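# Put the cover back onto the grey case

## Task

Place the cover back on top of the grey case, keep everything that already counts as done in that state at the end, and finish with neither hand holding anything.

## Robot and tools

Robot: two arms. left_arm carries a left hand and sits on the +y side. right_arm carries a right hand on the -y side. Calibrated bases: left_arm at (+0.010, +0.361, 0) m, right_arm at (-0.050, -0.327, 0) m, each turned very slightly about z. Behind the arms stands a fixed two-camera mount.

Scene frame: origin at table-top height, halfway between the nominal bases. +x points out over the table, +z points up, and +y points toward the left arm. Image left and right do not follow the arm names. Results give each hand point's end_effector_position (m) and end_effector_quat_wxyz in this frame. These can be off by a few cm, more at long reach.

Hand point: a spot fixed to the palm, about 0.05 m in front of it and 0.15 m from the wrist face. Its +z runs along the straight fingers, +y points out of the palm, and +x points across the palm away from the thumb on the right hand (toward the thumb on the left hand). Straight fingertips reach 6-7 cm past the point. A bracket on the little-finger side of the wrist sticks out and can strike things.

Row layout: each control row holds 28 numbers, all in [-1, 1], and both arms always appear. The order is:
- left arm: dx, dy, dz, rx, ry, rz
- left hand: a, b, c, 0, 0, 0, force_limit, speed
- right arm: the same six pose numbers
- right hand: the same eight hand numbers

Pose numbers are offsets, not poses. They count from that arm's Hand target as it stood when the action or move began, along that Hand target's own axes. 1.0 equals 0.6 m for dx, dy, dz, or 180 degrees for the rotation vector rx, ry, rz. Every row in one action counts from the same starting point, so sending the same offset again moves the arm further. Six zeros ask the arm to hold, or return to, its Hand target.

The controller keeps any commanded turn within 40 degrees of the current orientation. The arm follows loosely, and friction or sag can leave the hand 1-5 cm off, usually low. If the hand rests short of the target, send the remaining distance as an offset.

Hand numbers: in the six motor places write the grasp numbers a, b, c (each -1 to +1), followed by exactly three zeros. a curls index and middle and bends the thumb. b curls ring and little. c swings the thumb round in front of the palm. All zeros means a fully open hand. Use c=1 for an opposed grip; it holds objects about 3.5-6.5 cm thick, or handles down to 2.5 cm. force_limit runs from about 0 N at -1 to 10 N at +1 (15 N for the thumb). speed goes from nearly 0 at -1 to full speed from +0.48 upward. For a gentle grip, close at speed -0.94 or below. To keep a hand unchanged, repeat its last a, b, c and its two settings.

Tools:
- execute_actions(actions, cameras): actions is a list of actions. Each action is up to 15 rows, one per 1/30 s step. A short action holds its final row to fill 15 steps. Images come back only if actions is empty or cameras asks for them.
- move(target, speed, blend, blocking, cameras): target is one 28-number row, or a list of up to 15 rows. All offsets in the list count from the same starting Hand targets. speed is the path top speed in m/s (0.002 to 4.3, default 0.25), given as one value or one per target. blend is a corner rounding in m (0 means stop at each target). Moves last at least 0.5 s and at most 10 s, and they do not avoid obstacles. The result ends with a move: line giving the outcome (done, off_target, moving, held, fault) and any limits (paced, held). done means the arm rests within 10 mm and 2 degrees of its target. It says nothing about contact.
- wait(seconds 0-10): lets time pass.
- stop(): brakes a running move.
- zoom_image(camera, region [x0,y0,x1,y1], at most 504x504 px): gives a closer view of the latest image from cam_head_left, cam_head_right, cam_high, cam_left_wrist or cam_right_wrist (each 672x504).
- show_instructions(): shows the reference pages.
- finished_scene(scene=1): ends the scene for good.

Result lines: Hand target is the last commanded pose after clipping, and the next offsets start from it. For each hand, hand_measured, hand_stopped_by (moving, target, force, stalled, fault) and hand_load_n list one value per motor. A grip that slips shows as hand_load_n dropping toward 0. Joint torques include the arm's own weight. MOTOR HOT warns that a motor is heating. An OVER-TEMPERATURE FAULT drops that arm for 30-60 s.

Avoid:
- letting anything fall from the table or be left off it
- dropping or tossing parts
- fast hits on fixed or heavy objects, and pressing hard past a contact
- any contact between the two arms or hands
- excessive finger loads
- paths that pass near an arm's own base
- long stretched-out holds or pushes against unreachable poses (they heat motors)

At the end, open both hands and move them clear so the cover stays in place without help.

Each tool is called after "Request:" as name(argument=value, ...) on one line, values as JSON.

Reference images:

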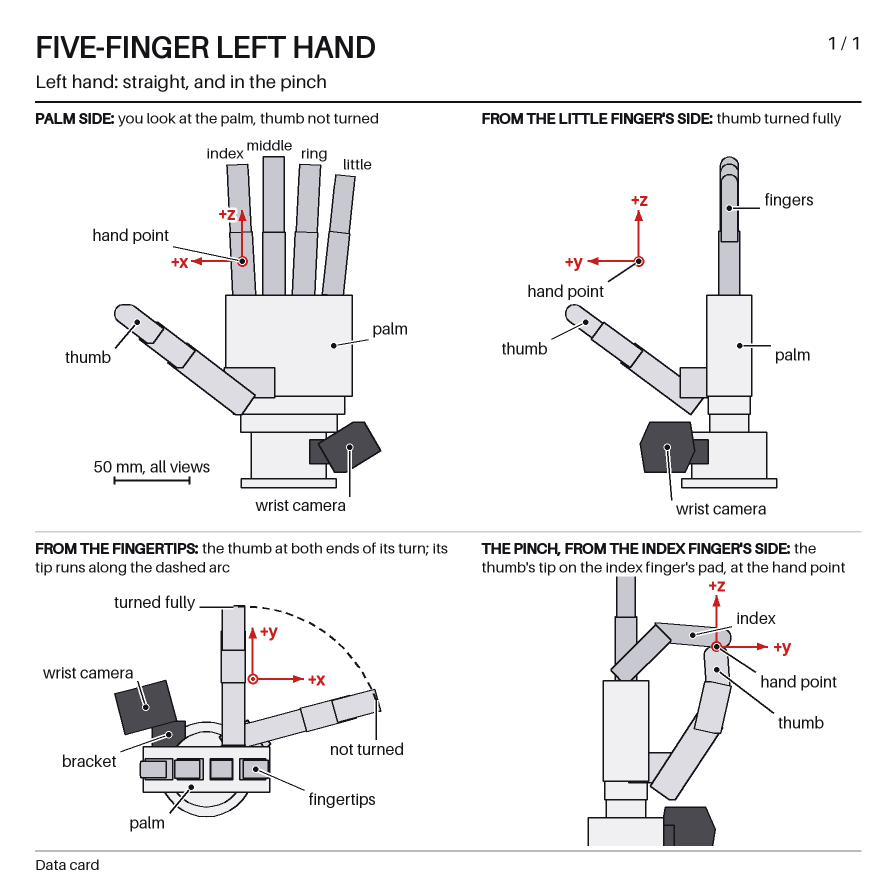

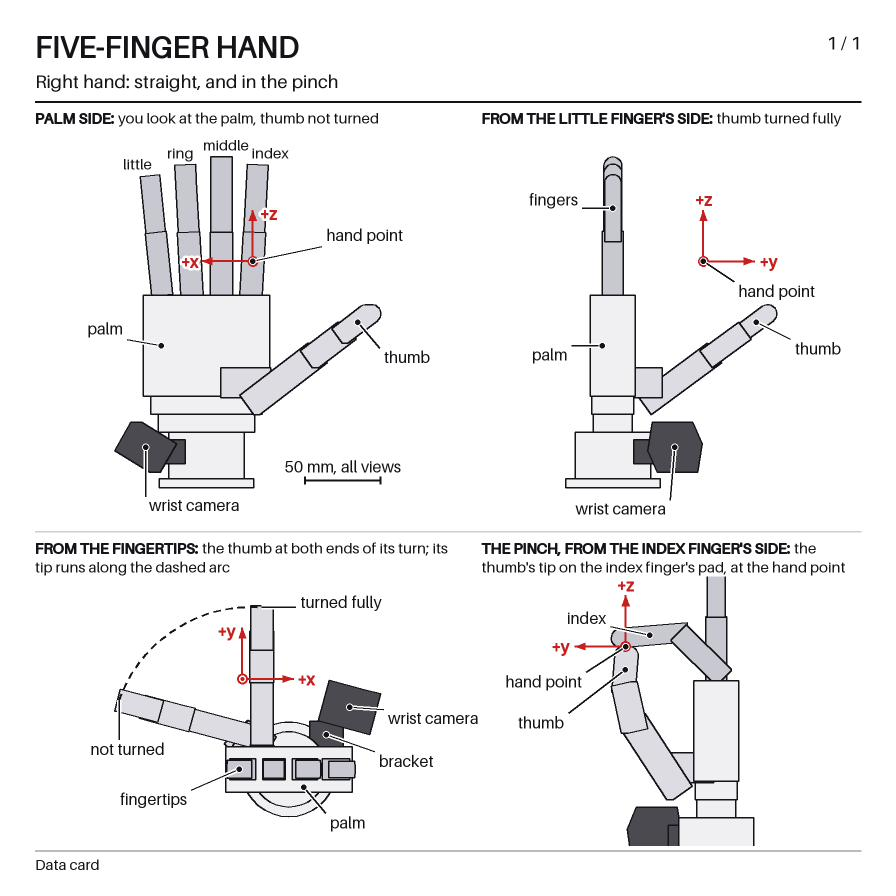

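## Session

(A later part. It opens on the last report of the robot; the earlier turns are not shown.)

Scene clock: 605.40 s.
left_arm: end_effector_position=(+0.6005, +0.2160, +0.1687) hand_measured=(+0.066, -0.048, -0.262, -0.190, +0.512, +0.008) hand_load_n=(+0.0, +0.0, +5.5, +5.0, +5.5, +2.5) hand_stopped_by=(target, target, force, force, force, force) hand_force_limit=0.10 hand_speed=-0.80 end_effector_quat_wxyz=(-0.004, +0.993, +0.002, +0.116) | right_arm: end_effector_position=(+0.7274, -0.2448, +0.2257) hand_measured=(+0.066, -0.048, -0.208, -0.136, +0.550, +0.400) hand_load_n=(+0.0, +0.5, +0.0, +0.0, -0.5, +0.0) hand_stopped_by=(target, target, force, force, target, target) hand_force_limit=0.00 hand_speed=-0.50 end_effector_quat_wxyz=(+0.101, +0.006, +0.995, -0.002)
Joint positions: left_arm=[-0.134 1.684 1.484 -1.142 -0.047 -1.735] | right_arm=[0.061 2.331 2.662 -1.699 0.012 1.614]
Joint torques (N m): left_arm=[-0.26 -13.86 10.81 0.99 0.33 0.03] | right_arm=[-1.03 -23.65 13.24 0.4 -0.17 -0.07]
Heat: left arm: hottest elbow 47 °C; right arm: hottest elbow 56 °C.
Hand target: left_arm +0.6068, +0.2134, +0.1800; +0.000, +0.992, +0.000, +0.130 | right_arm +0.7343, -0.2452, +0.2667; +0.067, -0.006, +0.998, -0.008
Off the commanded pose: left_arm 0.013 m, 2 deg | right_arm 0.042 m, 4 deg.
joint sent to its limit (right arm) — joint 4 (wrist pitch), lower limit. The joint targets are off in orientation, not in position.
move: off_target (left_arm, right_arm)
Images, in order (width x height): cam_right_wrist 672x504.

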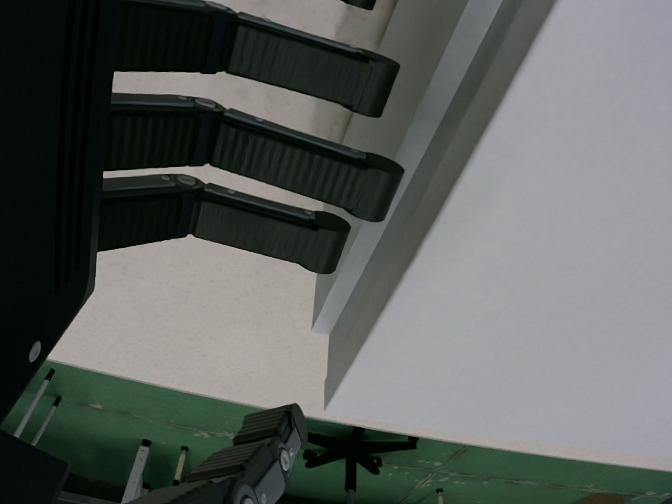

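Request:
execute_actions(actions=[])

Request:
zoom_image(camera="cam_right_wrist", region=[290, 200, 450, 430])

Request:
zoom_image(camera="cam_head_left", region=[250, 190, 350, 265])

Request:
zoom_image(camera="cam_head_left", region=[370, 200, 470, 275])

Request:
zoom_image(camera="cam_high", region=[420, 260, 520, 360])

Request:
zoom_image(camera="cam_high", region=[320, 350, 420, 450])

Request:
zoom_image(camera="cam_high", region=[310, 110, 410, 210])

Request:
zoom_image(camera="cam_high", region=[170, 220, 270, 320])

Scene clock: 606.10 s.
left_arm: end_effector_position=(+0.6005, +0.2160, +0.1687) hand_measured=(+0.066, -0.048, -0.262, -0.190, +0.512, +0.008) hand_load_n=(+0.0, +0.0, +5.5, +5.0, +5.5, +2.5) hand_stopped_by=(target, target, force, force, force, force) hand_force_limit=0.10 hand_speed=-0.80 end_effector_quat_wxyz=(-0.004, +0.993, +0.002, +0.116) | right_arm: end_effector_position=(+0.7274, -0.2448, +0.2257) hand_measured=(+0.066, -0.048, -0.208, -0.136, +0.550, +0.400) hand_load_n=(+0.0, +0.0, +0.0, +0.5, -0.5, +0.0) hand_stopped_by=(target, target, force, force, target, target) hand_force_limit=0.00 hand_speed=-0.50 end_effector_quat_wxyz=(+0.101, +0.006, +0.995, -0.002)
Joint positions: left_arm=[-0.134 1.684 1.484 -1.142 -0.047 -1.735] | right_arm=[0.061 2.331 2.662 -1.699 0.012 1.614]
Joint velocities: within noise
Joint torques (N m): left_arm=[-0.44 -14.33 10.65 1.06 0.31 0.04] | right_arm=[-1.03 -23.59 13.23 0.39 -0.17 -0.06]
Heat: left arm: hottest elbow 47 °C; right arm: hottest elbow 56 °C.
Hand target: left_arm +0.6068, +0.2134, +0.1800; +0.000, +0.992, +0.000, +0.130 | right_arm +0.7343, -0.2452, +0.2667; +0.067, -0.006, +0.998, -0.008
Off the commanded pose: left_arm 0.013 m, 2 deg | right_arm 0.042 m, 4 deg.

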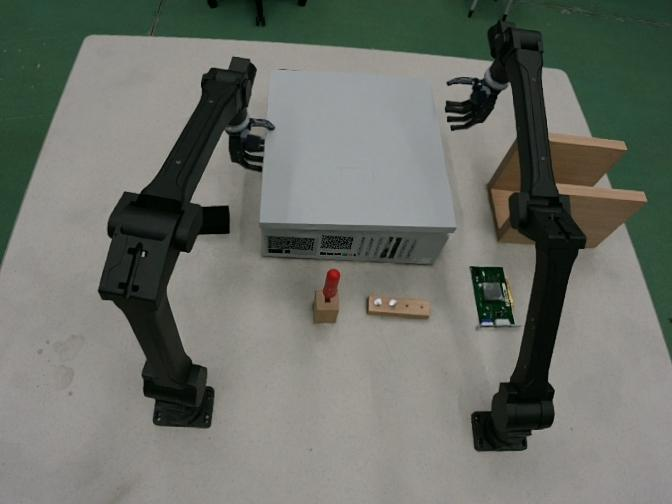

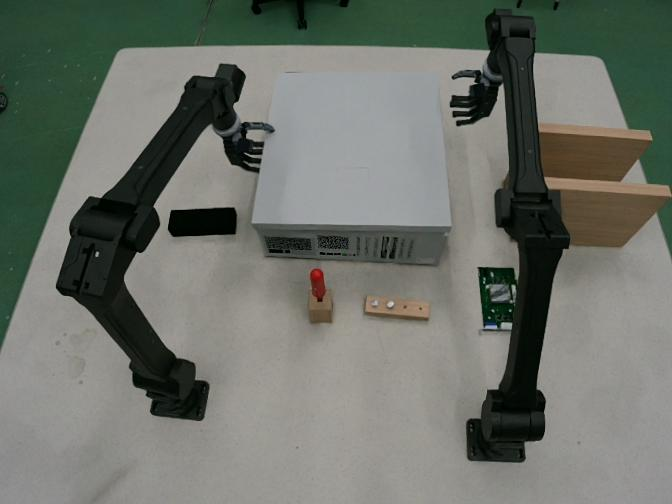

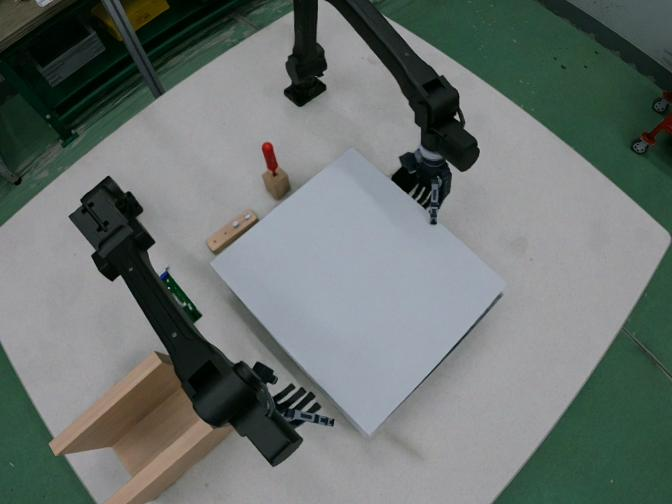

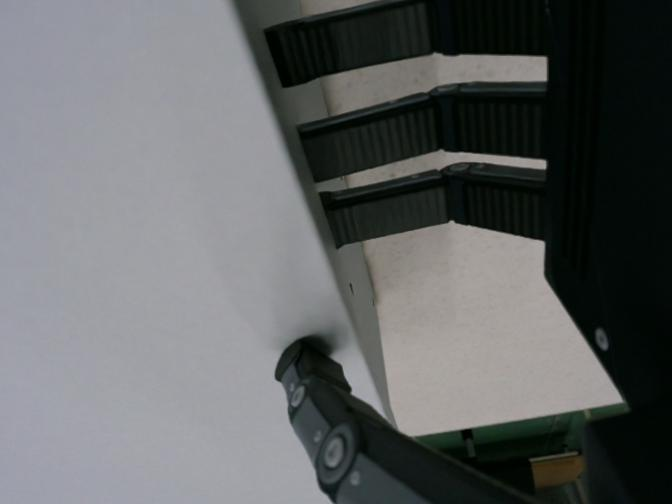

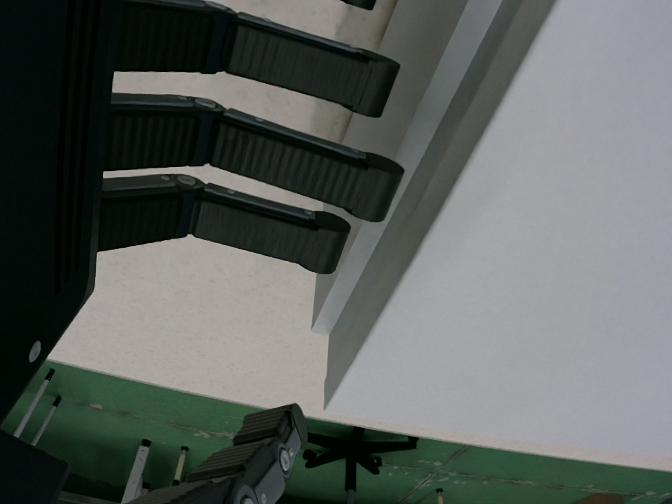

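Scaled by 2.191 from the camera's 672x504 image, which has a finer 960x720 frame.

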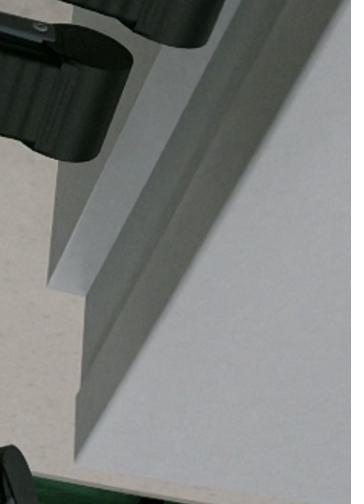

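Scaled by 5.040 from the camera's 672x504 image, which has a finer 960x720 frame.

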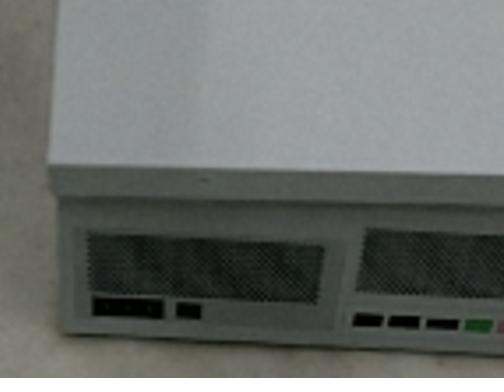

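Scaled by 5.040 from the camera's 672x504 image, which has a finer 960x720 frame.

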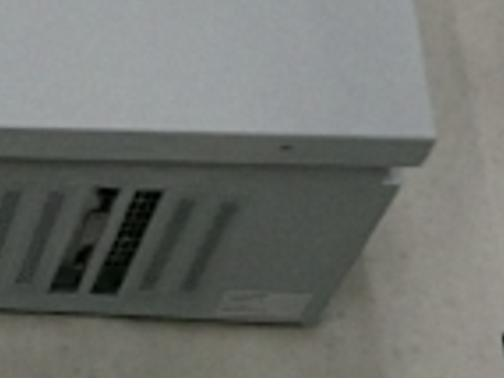

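Scaled by 5.040 from the camera's 672x504 image, which has a finer 960x720 frame.

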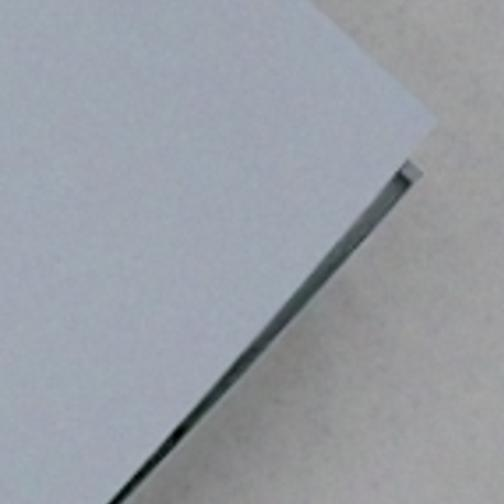

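Scaled by 5.040 from the camera's 672x504 image, which has a finer 960x720 frame.

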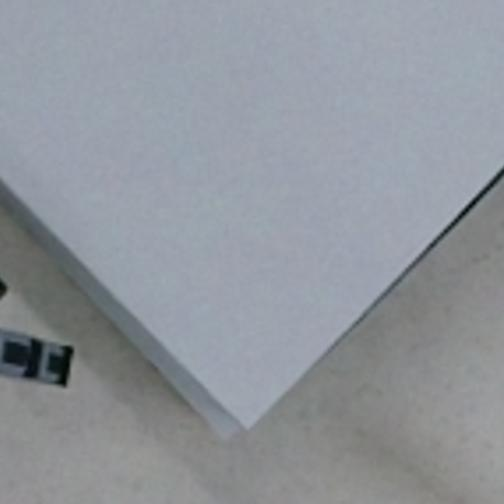

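Scaled by 5.040 from the camera's 672x504 image, which has a finer 960x720 frame.

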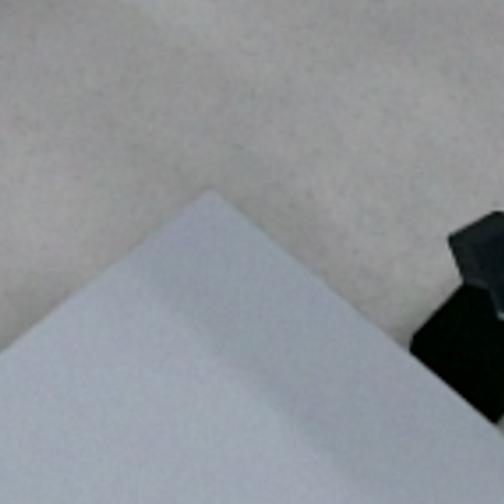

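Scaled by 5.040 from the camera's 672x504 image, which has a finer 960x720 frame.

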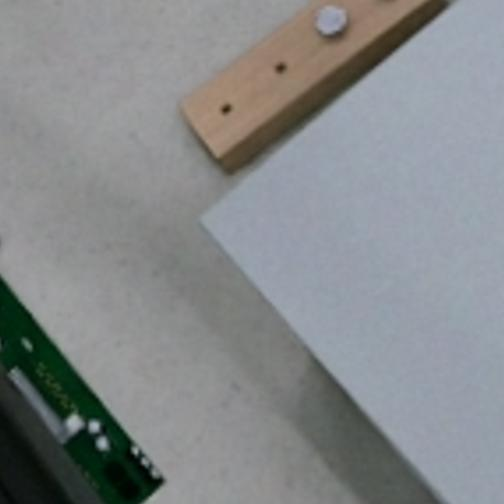

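Request:
move(target=[0, 0, 0.0, 0, 0, 0, 0.65, 0.5, 1.0, 0, 0, 0, 0.1, -0.8, 0.0134, 0, 0.099, 0, 0, 0, 0.66, 0.5, 0.3, 0, 0, 0, 0.0, -0.5], speed=0.08)

Request:
move(target=[0, 0, 0.0, 0, 0, 0, 0.65, 0.5, 1.0, 0, 0, 0, 0.1, -0.8, 0.003, 0, 0.02, 0, 0, 0, 0.66, 0.5, 0.3, 0, 0, 0, 0.0, -0.5], speed=0.08, cameras=["cam_right_wrist"])

Scene clock: 611.30 s.
left_arm: end_effector_position=(+0.6005, +0.2160, +0.1687) hand_measured=(+0.066, -0.048, -0.262, -0.190, +0.512, +0.008) hand_load_n=(+0.0, +0.0, +5.5, +5.0, +5.5, +2.5) hand_stopped_by=(target, target, force, force, force, force) hand_force_limit=0.10 hand_speed=-0.80 end_effector_quat_wxyz=(-0.004, +0.993, +0.002, +0.116) | right_arm: end_effector_position=(+0.7305, -0.2447, +0.1955) hand_measured=(+0.066, -0.048, -0.208, -0.136, +0.550, +0.400) hand_load_n=(+0.0, +0.0, +0.0, +0.0, -0.5, +0.0) hand_stopped_by=(target, target, force, force, target, target) hand_force_limit=0.00 hand_speed=-0.50 end_effector_quat_wxyz=(+0.082, +0.004, +0.997, -0.003)
Joint positions: left_arm=[-0.134 1.684 1.484 -1.142 -0.047 -1.735] | right_arm=[0.061 2.37 2.662 -1.699 0.012 1.612]
Joint torques (N m): left_arm=[-1.49 -14.39 10.66 0.77 0.39 0.05] | right_arm=[-1.03 -22.59 10.88 0.34 0.09 -0.16]
Heat: left arm: hottest elbow 47 °C; right arm: hottest elbow 55 °C.
Hand target: left_arm +0.6068, +0.2134, +0.1800; +0.000, +0.992, +0.000, +0.130 | right_arm +0.7344, -0.2462, +0.2066; +0.067, -0.006, +0.998, -0.008
Off the commanded pose: left_arm 0.013 m, 2 deg | right_arm 0.012 m, 2 deg.
joint sent to its limit (right arm) — joint 4 (wrist pitch), lower limit. The joint targets are off in orientation, not in position.
move: off_target (left_arm, right_arm)

Scene clock: 612.27 s.
left_arm: end_effector_position=(+0.6005, +0.2160, +0.1687) hand_measured=(+0.066, -0.048, -0.262, -0.190, +0.512, +0.008) hand_load_n=(+0.0, +0.0, +5.5, +5.0, +5.5, +2.0) hand_stopped_by=(target, target, force, force, force, force) hand_force_limit=0.10 hand_speed=-0.80 end_effector_quat_wxyz=(-0.004, +0.993, +0.002, +0.116) | right_arm: end_effector_position=(+0.7307, -0.2448, +0.1905) hand_measured=(+0.066, -0.048, -0.208, -0.136, +0.550, +0.400) hand_load_n=(+0.0, +0.0, +0.0, +0.0, +0.0, +0.0) hand_stopped_by=(target, target, force, force, target, target) hand_force_limit=0.00 hand_speed=-0.50 end_effector_quat_wxyz=(+0.078, +0.003, +0.997, -0.004)
Joint positions: left_arm=[-0.134 1.684 1.484 -1.142 -0.047 -1.735] | right_arm=[0.061 2.377 2.662 -1.699 0.013 1.609]
Joint torques (N m): left_arm=[-0.15 -13.86 10.74 1.06 0.36 0.07] | right_arm=[-0.97 -22.01 10.41 0.31 0.09 -0.16]
Heat: left arm: hottest elbow 47 °C; right arm: hottest elbow 55 °C.
Hand target: left_arm +0.6068, +0.2134, +0.1800; +0.000, +0.992, +0.000, +0.130 | right_arm +0.7342, -0.2463, +0.1946; +0.067, -0.006, +0.998, -0.008
Off the commanded pose: left_arm 0.013 m, 2 deg | right_arm 0.006 m, 2 deg.
joint sent to its limit (right arm) — joint 4 (wrist pitch), lower limit. The joint targets still meet the commanded pose.
move: off_target (left_arm)
Images, in order (width x height): cam_right_wrist 672x504.

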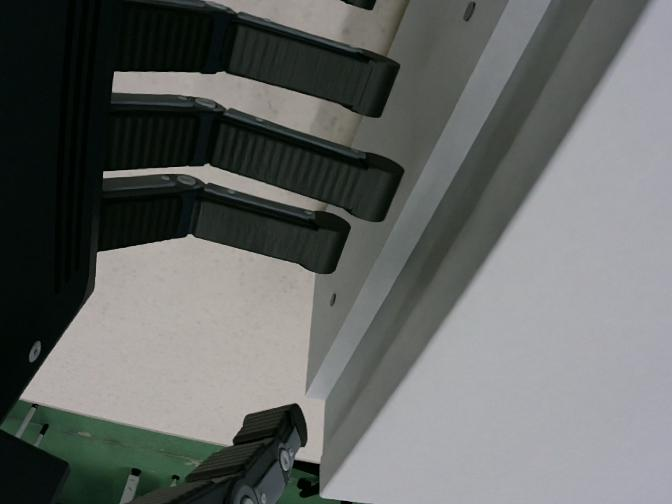

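Request:
zoom_image(camera="cam_right_wrist", region=[290, 280, 430, 504])

Request:
zoom_image(camera="cam_right_wrist", region=[440, 0, 640, 200])

Scaled by 2.250 from the camera's 672x504 image, which has a finer 960x720 frame.

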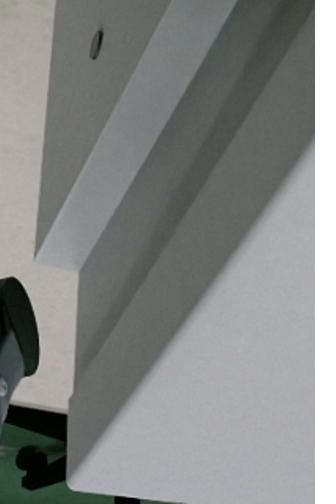

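Scaled by 2.520 from the camera's 672x504 image, which has a finer 960x720 frame.

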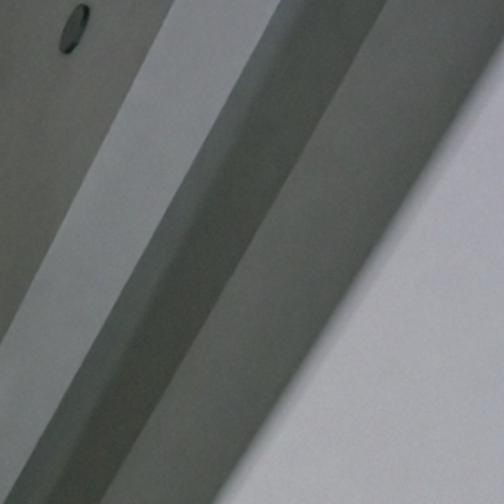

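Request:
move(target=[0, 0, 0.0, 0, 0, 0, 0.65, 0.5, 1.0, 0, 0, 0, 0.1, -0.8, 0.002, 0.035, 0.012, 0, 0, 0, 0.66, 0.5, 0.3, 0, 0, 0, 0.0, -0.5], speed=0.05)

Request:
move(target=[0, 0, 0.0, 0, 0, 0, 0.65, 0.5, 1.0, 0, 0, 0, 0.1, -0.8, 0.0, 0.01, 0.0, 0, 0, 0, 0.66, 0.5, 0.3, 0, 0, 0, 0.0, -0.5], speed=0.05, cameras=["cam_right_wrist"])

Scene clock: 614.53 s.
left_arm: end_effector_position=(+0.6005, +0.2160, +0.1687) hand_measured=(+0.066, -0.048, -0.262, -0.190, +0.512, +0.008) hand_load_n=(+0.0, +0.0, +5.5, +5.0, +5.5, +2.5) hand_stopped_by=(target, target, force, force, force, force) hand_force_limit=0.10 hand_speed=-0.80 end_effector_quat_wxyz=(-0.004, +0.993, +0.002, +0.116) | right_arm: end_effector_position=(+0.7296, -0.2305, +0.1832) hand_measured=(+0.066, -0.048, -0.208, -0.136, +0.550, +0.400) hand_load_n=(+0.0, +0.0, +0.0, +0.5, +0.0, +0.0) hand_stopped_by=(target, target, force, force, target, target) hand_force_limit=0.00 hand_speed=-0.50 end_effector_quat_wxyz=(+0.074, -0.007, +0.997, -0.006)
Joint positions: left_arm=[-0.134 1.684 1.484 -1.142 -0.047 -1.735] | right_arm=[0.08 2.386 2.662 -1.699 0.018 1.609]
Joint torques (N m): left_arm=[-0.26 -14.56 10.63 1.09 0.31 0.01] | right_arm=[-0.32 -22.07 10.4 0.29 0.09 0.1]
Heat: left arm: hottest elbow 46 °C; right arm: hottest elbow 54 °C.
Hand target: left_arm +0.6068, +0.2134, +0.1800; +0.000, +0.992, +0.000, +0.130 | right_arm +0.7337, -0.2257, +0.1870; +0.067, -0.006, +0.998, -0.008
Off the commanded pose: left_arm 0.013 m, 2 deg | right_arm 0.008 m, 1 deg.
joint sent to its limit (right arm) — joint 4 (wrist pitch), lower limit. The joint targets still meet the commanded pose.
move: off_target (left_arm)

Scene clock: 615.30 s.
left_arm: end_effector_position=(+0.6005, +0.2160, +0.1687) hand_measured=(+0.066, -0.048, -0.262, -0.190, +0.512, +0.008) hand_load_n=(+0.0, +0.5, +6.0, +5.5, +6.0, +2.5) hand_stopped_by=(target, target, force, force, force, force) hand_force_limit=0.10 hand_speed=-0.80 end_effector_quat_wxyz=(-0.004, +0.993, +0.002, +0.116) | right_arm: end_effector_position=(+0.7295, -0.2275, +0.1832) hand_measured=(+0.066, -0.048, -0.208, -0.136, +0.550, +0.400) hand_load_n=(+0.0, +0.0, +0.0, +0.0, +0.0, +0.0) hand_stopped_by=(target, target, force, force, target, target) hand_force_limit=0.00 hand_speed=-0.50 end_effector_quat_wxyz=(+0.074, -0.006, +0.997, -0.006)
Joint positions: left_arm=[-0.134 1.684 1.484 -1.142 -0.047 -1.735] | right_arm=[0.085 2.386 2.662 -1.699 0.019 1.613]
Joint torques (N m): left_arm=[-0.73 -14.86 10.65 1.05 0.41 0.14] | right_arm=[-0.09 -22.01 10.5 0.29 0.1 0.12]
Heat: left arm: hottest elbow 46 °C; right arm: hottest elbow 54 °C.
Hand target: left_arm +0.6068, +0.2134, +0.1800; +0.000, +0.992, +0.000, +0.130 | right_arm +0.7337, -0.2197, +0.1869; +0.067, -0.006, +0.998, -0.008
Off the commanded pose: left_arm 0.013 m, 2 deg | right_arm 0.010 m, 1 deg.
joint sent to its limit (right arm) — joint 4 (wrist pitch), lower limit. The joint targets still meet the commanded pose.
move: off_target (left_arm)
Images, in order (width x height): cam_right_wrist 672x504.

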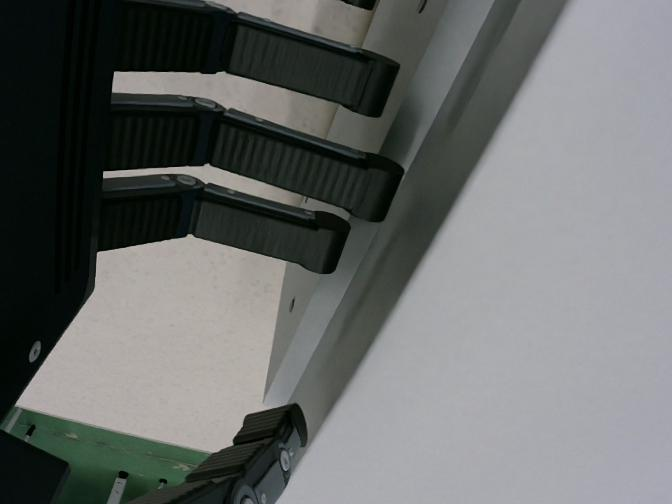

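Request:
move(target=[0, 0, 0.0, 0, 0, 0, 0.65, 0.5, 1.0, 0, 0, 0, 0.1, -0.8, 0.0, 0.006, 0.0, 0, 0, 0, 0.66, 0.5, 0.3, 0, 0, 0, 0.0, -0.5], speed=0.05, cameras=["cam_right_wrist"])

Scene clock: 616.43 s.
left_arm: end_effector_position=(+0.6005, +0.2160, +0.1687) hand_measured=(+0.066, -0.048, -0.262, -0.190, +0.512, +0.008) hand_load_n=(+0.0, +0.0, +5.5, +5.0, +5.5, +2.0) hand_stopped_by=(target, target, force, force, force, force) hand_force_limit=0.10 hand_speed=-0.80 end_effector_quat_wxyz=(-0.004, +0.993, +0.002, +0.116) | right_arm: end_effector_position=(+0.7292, -0.2234, +0.1832) hand_measured=(+0.066, -0.048, -0.208, -0.136, +0.550, +0.400) hand_load_n=(+0.0, +0.0, +0.0, +0.0, +0.0, +0.0) hand_stopped_by=(target, target, force, force, target, target) hand_force_limit=0.00 hand_speed=-0.50 end_effector_quat_wxyz=(+0.074, -0.007, +0.997, -0.006)
Joint positions: left_arm=[-0.134 1.684 1.484 -1.142 -0.047 -1.735] | right_arm=[0.09 2.386 2.662 -1.699 0.02 1.619]
Joint torques (N m): left_arm=[-0.26 -13.98 10.44 0.95 0.36 0.03] | right_arm=[-0.21 -22.01 10.58 0.31 0.1 0.1]
Heat: left arm: hottest elbow 46 °C; right arm: hottest elbow 54 °C.
Hand target: left_arm +0.6068, +0.2134, +0.1800; +0.000, +0.992, +0.000, +0.130 | right_arm +0.7336, -0.2159, +0.1869; +0.067, -0.006, +0.998, -0.008
Off the commanded pose: left_arm 0.013 m, 2 deg | right_arm 0.009 m, 1 deg.
joint sent to its limit (right arm) — joint 4 (wrist pitch), lower limit. The joint targets still meet the commanded pose.
move: off_target (left_arm)
Images, in order (width x height): cam_right_wrist 672x504.

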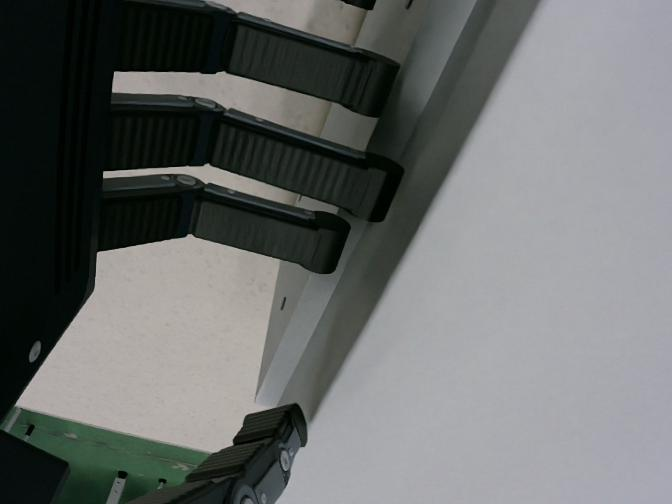

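Request:
move(target=[0, 0, 0.0, 0, 0.025, 0, 0.65, 0.5, 1.0, 0, 0, 0, 0.1, -0.8, 0.0, 0.0, 0.0, 0, 0, 0, 0.66, 0.5, 0.3, 0, 0, 0, 0.0, -0.5], speed=0.05)

Request:
move(target=[0.01, 0, 0.0, 0, 0.02, 0, 0.65, 0.5, 1.0, 0, 0, 0, 0.1, -0.8, 0.0, 0.0, 0.0, 0, 0, 0, 0.66, 0.5, 0.3, 0, 0, 0, 0.0, -0.5], speed=0.05, cameras=["cam_high", "cam_head_left"])

Scene clock: 618.37 s.
left_arm: end_effector_position=(+0.5995, +0.2173, +0.1637) hand_measured=(+0.066, -0.048, -0.264, -0.190, +0.510, +0.008) hand_load_n=(+0.0, +0.0, -3.0, +4.5, +2.0, +2.0) hand_stopped_by=(target, target, force, force, force, force) hand_force_limit=0.10 hand_speed=-0.80 end_effector_quat_wxyz=(-0.002, +0.990, +0.003, +0.144) | right_arm: end_effector_position=(+0.7292, -0.2234, +0.1832) hand_measured=(+0.066, -0.048, -0.208, -0.136, +0.550, +0.400) hand_load_n=(+0.0, +0.0, +0.0, +0.0, +0.0, +0.0) hand_stopped_by=(target, target, force, force, target, target) hand_force_limit=0.00 hand_speed=-0.50 end_effector_quat_wxyz=(+0.074, -0.006, +0.997, -0.006)
Joint positions: left_arm=[-0.134 1.651 1.413 -1.049 -0.052 -1.735] | right_arm=[0.09 2.386 2.662 -1.699 0.02 1.619]
Joint torques (N m): left_arm=[-0.79 -14.86 10.11 1.7 0.02 0.04] | right_arm=[-0.15 -21.95 10.56 0.29 0.1 0.11]
Heat: left arm: hottest elbow 46 °C; right arm: hottest elbow 53 °C.
Hand target: left_arm +0.6068, +0.2134, +0.1799; +0.000, +0.986, +0.000, +0.169 | right_arm +0.7336, -0.2159, +0.1869; +0.067, -0.006, +0.998, -0.008
Off the commanded pose: left_arm 0.018 m, 3 deg | right_arm 0.009 m, 1 deg.
joint sent to its limit (right arm) — joint 4 (wrist pitch), lower limit. The joint targets still meet the commanded pose.
move: off_target (left_arm)

Scene clock: 619.50 s.
left_arm: end_effector_position=(+0.6031, +0.2182, +0.1648) hand_measured=(+0.066, -0.048, -0.264, -0.190, +0.508, +0.008) hand_load_n=(+0.5, +0.0, -3.5, +3.5, +0.0, +0.0) hand_stopped_by=(target, target, force, force, force, force) hand_force_limit=0.10 hand_speed=-0.80 end_effector_quat_wxyz=(-0.003, +0.985, +0.001, +0.172) | right_arm: end_effector_position=(+0.7292, -0.2234, +0.1832) hand_measured=(+0.066, -0.048, -0.208, -0.136, +0.550, +0.400) hand_load_n=(+0.0, +0.0, +0.0, +0.0, +0.0, +0.0) hand_stopped_by=(target, target, force, force, target, target) hand_force_limit=0.00 hand_speed=-0.50 end_effector_quat_wxyz=(+0.074, -0.006, +0.997, -0.006)
Joint positions: left_arm=[-0.134 1.629 1.371 -0.974 -0.062 -1.729] | right_arm=[0.09 2.386 2.662 -1.699 0.02 1.619]
Joint torques (N m): left_arm=[-1.38 -14.68 10.21 2.07 -0.02 -0.02] | right_arm=[-0.09 -21.95 10.56 0.28 0.1 0.11]
Heat: left arm: hottest elbow 46 °C; right arm: hottest elbow 53 °C.
Hand target: left_arm +0.6124, +0.2134, +0.1819; +0.000, +0.980, +0.000, +0.199 | right_arm +0.7336, -0.2159, +0.1869; +0.067, -0.006, +0.998, -0.008
Off the commanded pose: left_arm 0.020 m, 3 deg | right_arm 0.009 m, 1 deg.
joint sent to its limit (right arm) — joint 4 (wrist pitch), lower limit. The joint targets still meet the commanded pose.
move: off_target (left_arm)
Images, in order (width x height): cam_head_left 672x504, cam_high 672x504.

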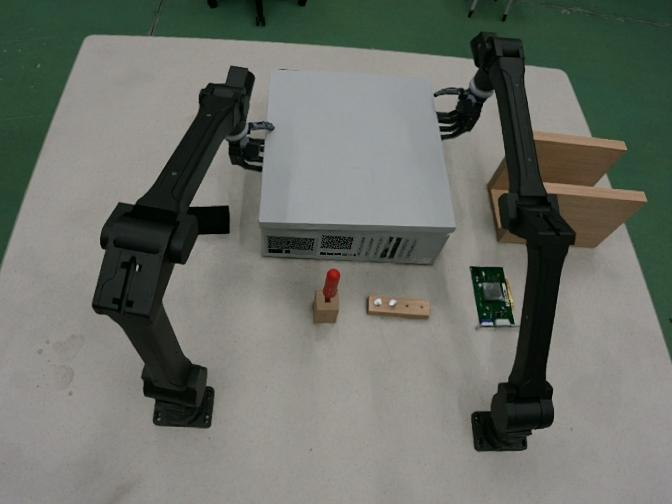

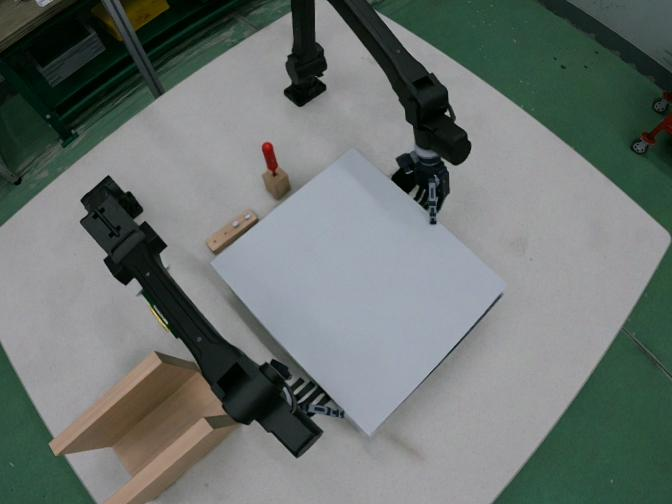

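Request:
execute_actions(actions=[])

Scene clock: 621.40 s.
left_arm: end_effector_position=(+0.6031, +0.2182, +0.1646) hand_measured=(+0.066, -0.048, -0.264, -0.190, +0.508, +0.008) hand_load_n=(+0.0, +0.0, -3.5, +3.5, +0.0, +0.5) hand_stopped_by=(target, target, force, force, force, force) hand_force_limit=0.10 hand_speed=-0.80 end_effector_quat_wxyz=(-0.003, +0.985, +0.001, +0.172) | right_arm: end_effector_position=(+0.7292, -0.2234, +0.1832) hand_measured=(+0.066, -0.048, -0.208, -0.136, +0.550, +0.400) hand_load_n=(+0.5, +0.0, +0.0, +0.0, +0.0, +0.0) hand_stopped_by=(target, target, force, force, target, target) hand_force_limit=0.00 hand_speed=-0.50 end_effector_quat_wxyz=(+0.074, -0.006, +0.997, -0.006)
Joint positions: left_arm=[-0.134 1.629 1.371 -0.973 -0.062 -1.729] | right_arm=[0.09 2.386 2.662 -1.699 0.02 1.619]
Joint velocities: within noise
Joint torques (N m): left_arm=[-0.97 -15.15 10.22 2.11 0.04 -0.01] | right_arm=[-0.15 -21.95 10.59 0.31 0.1 0.11]
Heat: left arm: hottest elbow 46 °C; right arm: hottest elbow 53 °C.
Hand target: left_arm +0.6124, +0.2134, +0.1817; +0.000, +0.980, +0.000, +0.199 | right_arm +0.7336, -0.2159, +0.1869; +0.067, -0.006, +0.998, -0.008
Off the commanded pose: left_arm 0.020 m, 3 deg | right_arm 0.009 m, 1 deg.

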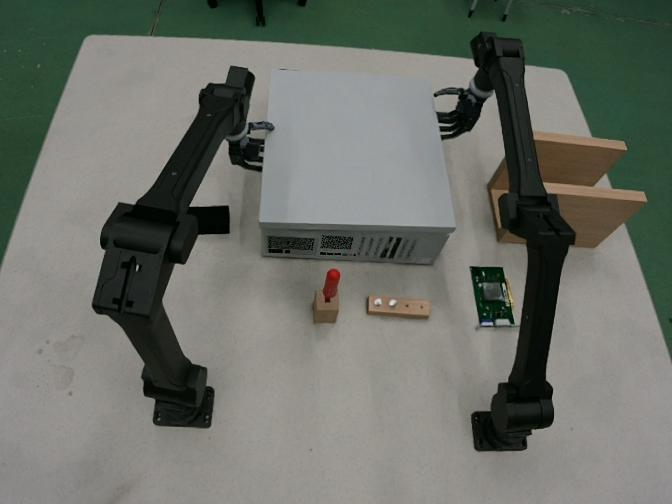

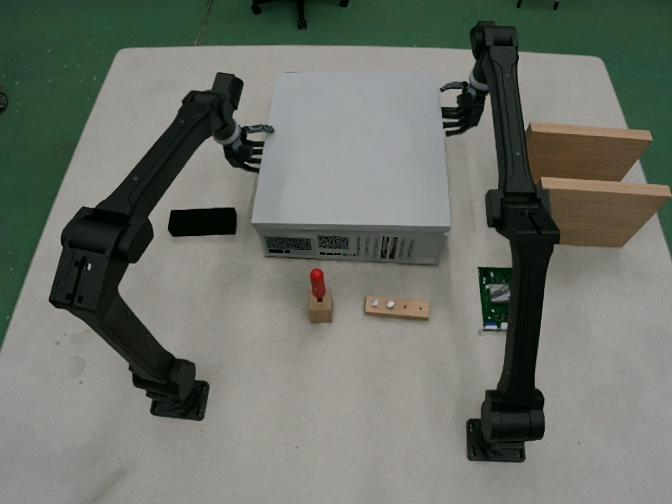

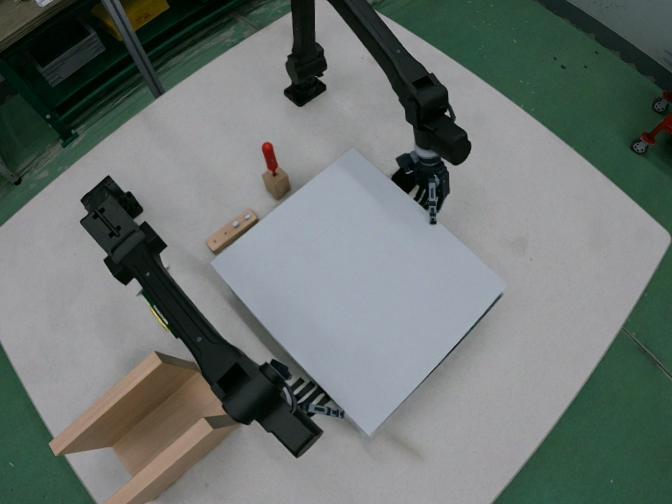

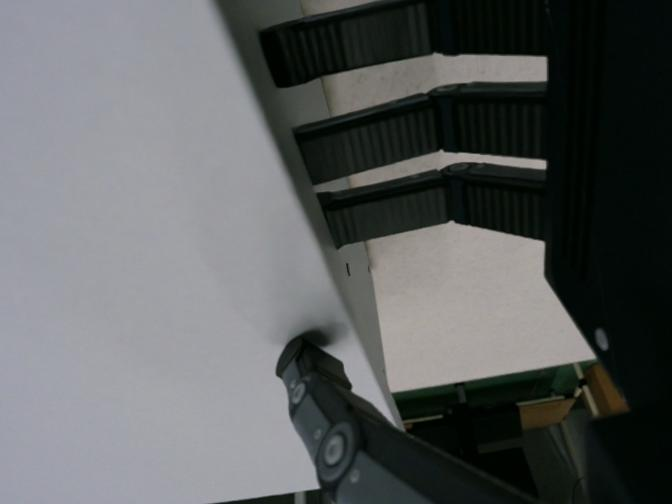

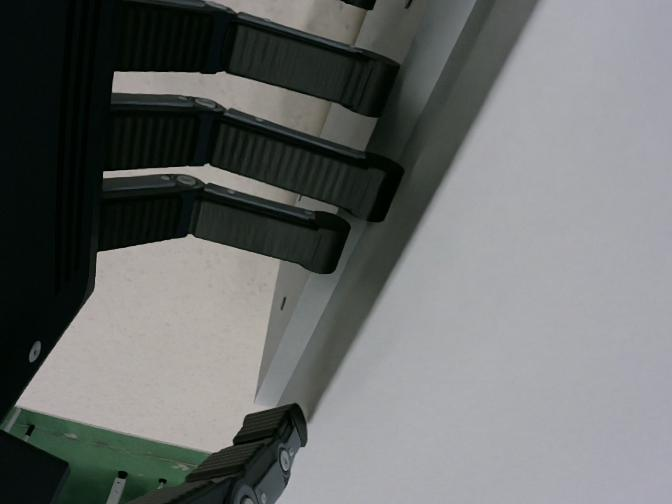

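Request:
zoom_image(camera="cam_high", region=[420, 260, 520, 360])

Request:
zoom_image(camera="cam_head_left", region=[250, 190, 350, 265])

Request:
zoom_image(camera="cam_head_left", region=[370, 200, 470, 275])

Request:
zoom_image(camera="cam_high", region=[320, 350, 420, 450])

Scaled by 5.040 from the camera's 672x504 image, which has a finer 960x720 frame.

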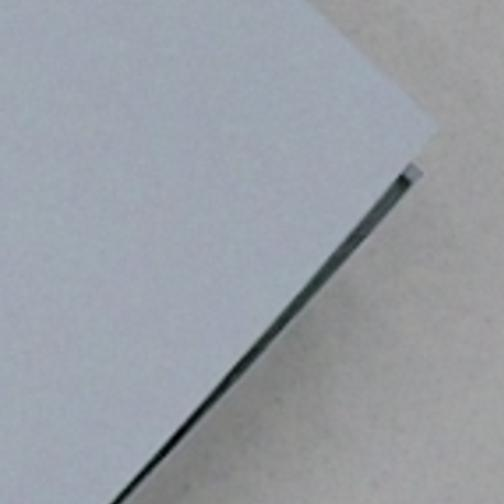

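Scaled by 5.040 from the camera's 672x504 image, which has a finer 960x720 frame.

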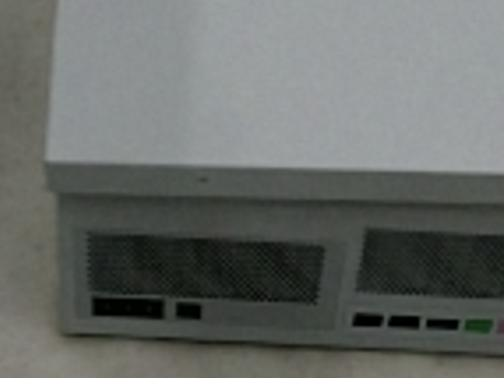

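Scaled by 5.040 from the camera's 672x504 image, which has a finer 960x720 frame.

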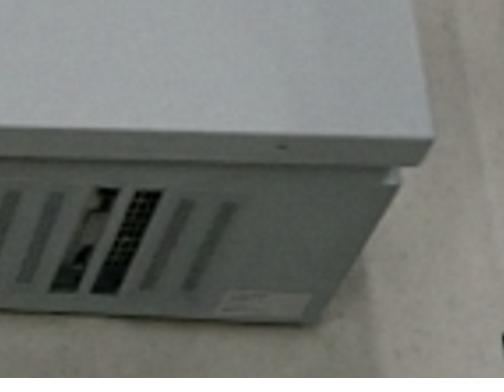

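Scaled by 5.040 from the camera's 672x504 image, which has a finer 960x720 frame.

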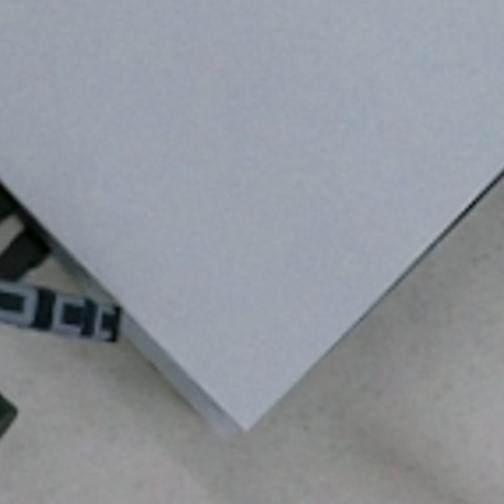

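Request:
move(target=[0,0,0,0,0,0,0.65,0.5,0.98,0,0,0,0.3,-0.85,0,0,0,0,0,0,0.66,0.5,0.3,0,0,0,0.0,-0.5], speed=0.05, cameras=["cam_left_wrist"])

Scene clock: 625.47 s.
left_arm: end_effector_position=(+0.6037, +0.2181, +0.1643) hand_measured=(+0.066, -0.048, -0.278, -0.190, +0.454, -0.086) hand_load_n=(+0.0, +0.0, +0.5, +9.5, +10.0, +9.5) hand_stopped_by=(target, target, target, force, force, force) hand_force_limit=0.30 hand_speed=-0.85 end_effector_quat_wxyz=(-0.003, +0.985, +0.001, +0.173) | right_arm: end_effector_position=(+0.7292, -0.2234, +0.1832) hand_measured=(+0.066, -0.048, -0.208, -0.136, +0.550, +0.400) hand_load_n=(+0.0, +0.0, +0.0, +0.0, +0.0, +0.0) hand_stopped_by=(target, target, force, force, target, target) hand_force_limit=0.00 hand_speed=-0.50 end_effector_quat_wxyz=(+0.074, -0.006, +0.997, -0.006)
Joint positions: left_arm=[-0.135 1.629 1.369 -0.968 -0.063 -1.729] | right_arm=[0.09 2.386 2.662 -1.699 0.02 1.619]
Joint torques (N m): left_arm=[-1.38 -14.56 10.39 1.95 0.05 0.05] | right_arm=[-0.03 -21.95 10.58 0.29 0.1 0.11]
Heat: left arm: hottest elbow 46 °C; right arm: hottest elbow 52 °C.
Hand target: left_arm +0.6124, +0.2134, +0.1817; +0.000, +0.980, +0.000, +0.199 | right_arm +0.7336, -0.2159, +0.1869; +0.067, -0.006, +0.998, -0.008
Off the commanded pose: left_arm 0.020 m, 3 deg | right_arm 0.009 m, 1 deg.
joint sent to its limit (right arm) — joint 4 (wrist pitch), lower limit. The joint targets still meet the commanded pose.
move: off_target (left_arm)
Images, in order (width x height): cam_left_wrist 672x504.

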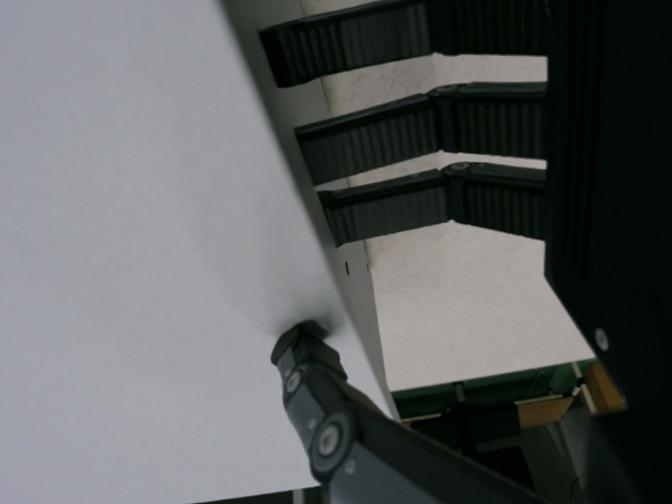

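Request:
move(target=[0.0437,0,-0.0177,0,0,0,0.65,0.5,0.98,0,0,0,0.3,-0.85,0,0,0,0,0,0,0.66,0.5,0.3,0,0,0,0.0,-0.5], speed=0.03, cameras=["cam_left_wrist","cam_high","cam_head_left"])

Request:
zoom_image(camera="cam_high", region=[420, 260, 520, 360])

Request:
zoom_image(camera="cam_head_left", region=[250, 190, 350, 265])

Scene clock: 627.27 s.
left_arm: end_effector_position=(+0.6080, +0.2174, +0.1654) hand_measured=(+0.066, -0.048, -0.278, -0.190, +0.454, -0.086) hand_load_n=(+0.0, +0.0, +3.5, +10.5, +10.0, +9.0) hand_stopped_by=(target, target, target, force, force, force) hand_force_limit=0.30 hand_speed=-0.85 end_effector_quat_wxyz=(-0.004, +0.986, +0.001, +0.167) | right_arm: end_effector_position=(+0.7295, -0.2239, +0.1832) hand_measured=(+0.066, -0.048, -0.208, -0.136, +0.550, +0.400) hand_load_n=(+0.0, +0.5, +0.0, +0.0, -0.5, +0.5) hand_stopped_by=(target, target, force, force, target, target) hand_force_limit=0.00 hand_speed=-0.50 end_effector_quat_wxyz=(+0.074, -0.004, +0.997, -0.007)
Joint positions: left_arm=[-0.135 1.646 1.399 -0.994 -0.063 -1.729] | right_arm=[0.09 2.386 2.662 -1.699 0.022 1.623]
Joint torques (N m): left_arm=[-0.26 -13.22 15.43 0.62 0.07 0.07] | right_arm=[-0.09 -22.01 10.56 0.29 0 0.08]
Heat: left arm: hottest elbow 47 °C; right arm: hottest elbow 52 °C.
Hand target: left_arm +0.6324, +0.2134, +0.2017; +0.000, +0.980, +0.000, +0.199 | right_arm +0.7336, -0.2159, +0.1869; +0.067, -0.006, +0.998, -0.008
Off the commanded pose: left_arm 0.044 m, 4 deg | right_arm 0.010 m, 1 deg.
joint sent to its limit (right arm) — joint 4 (wrist pitch), lower limit. The joint targets still meet the commanded pose.
move: off_target (left_arm)
Images, in order (width x height): cam_head_left 672x504, cam_high 672x504, cam_left_wrist 672x504.

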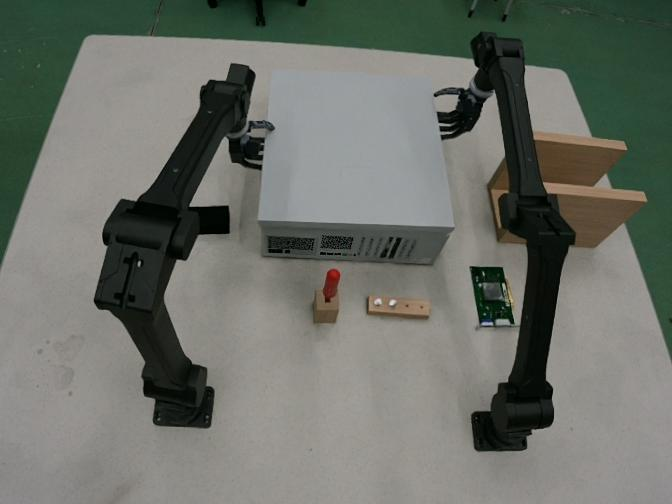

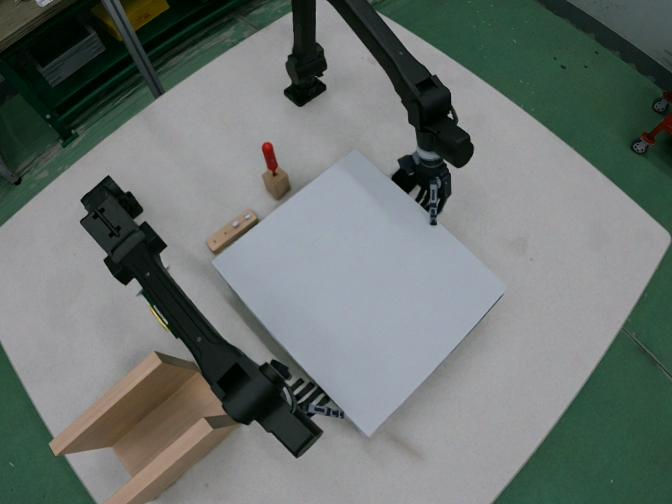

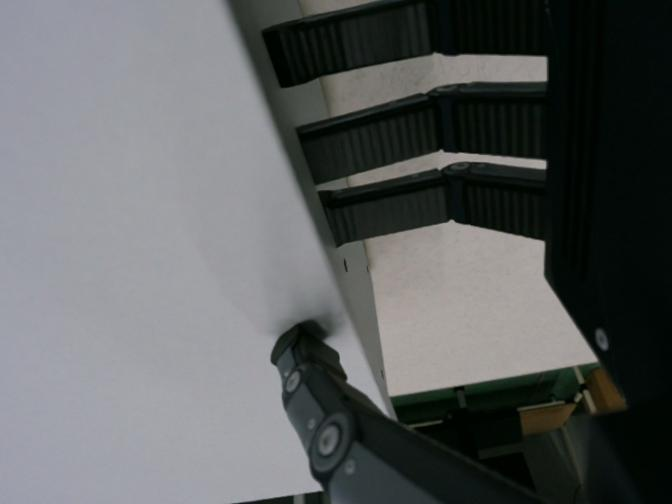

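Scaled by 5.040 from the camera's 672x504 image, which has a finer 960x720 frame.

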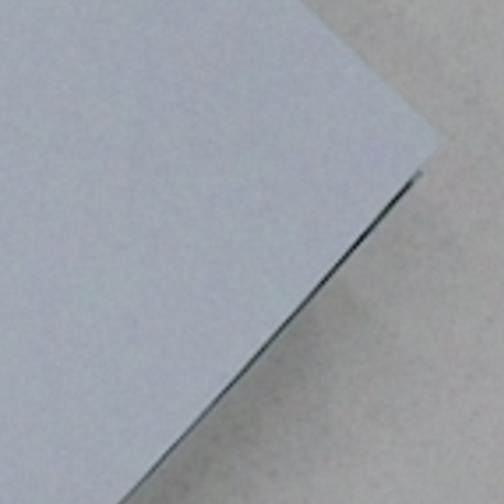

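Scaled by 5.040 from the camera's 672x504 image, which has a finer 960x720 frame.

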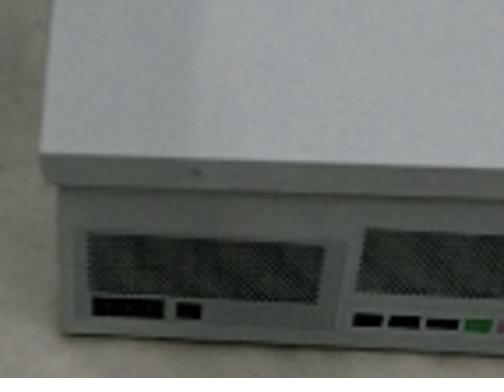

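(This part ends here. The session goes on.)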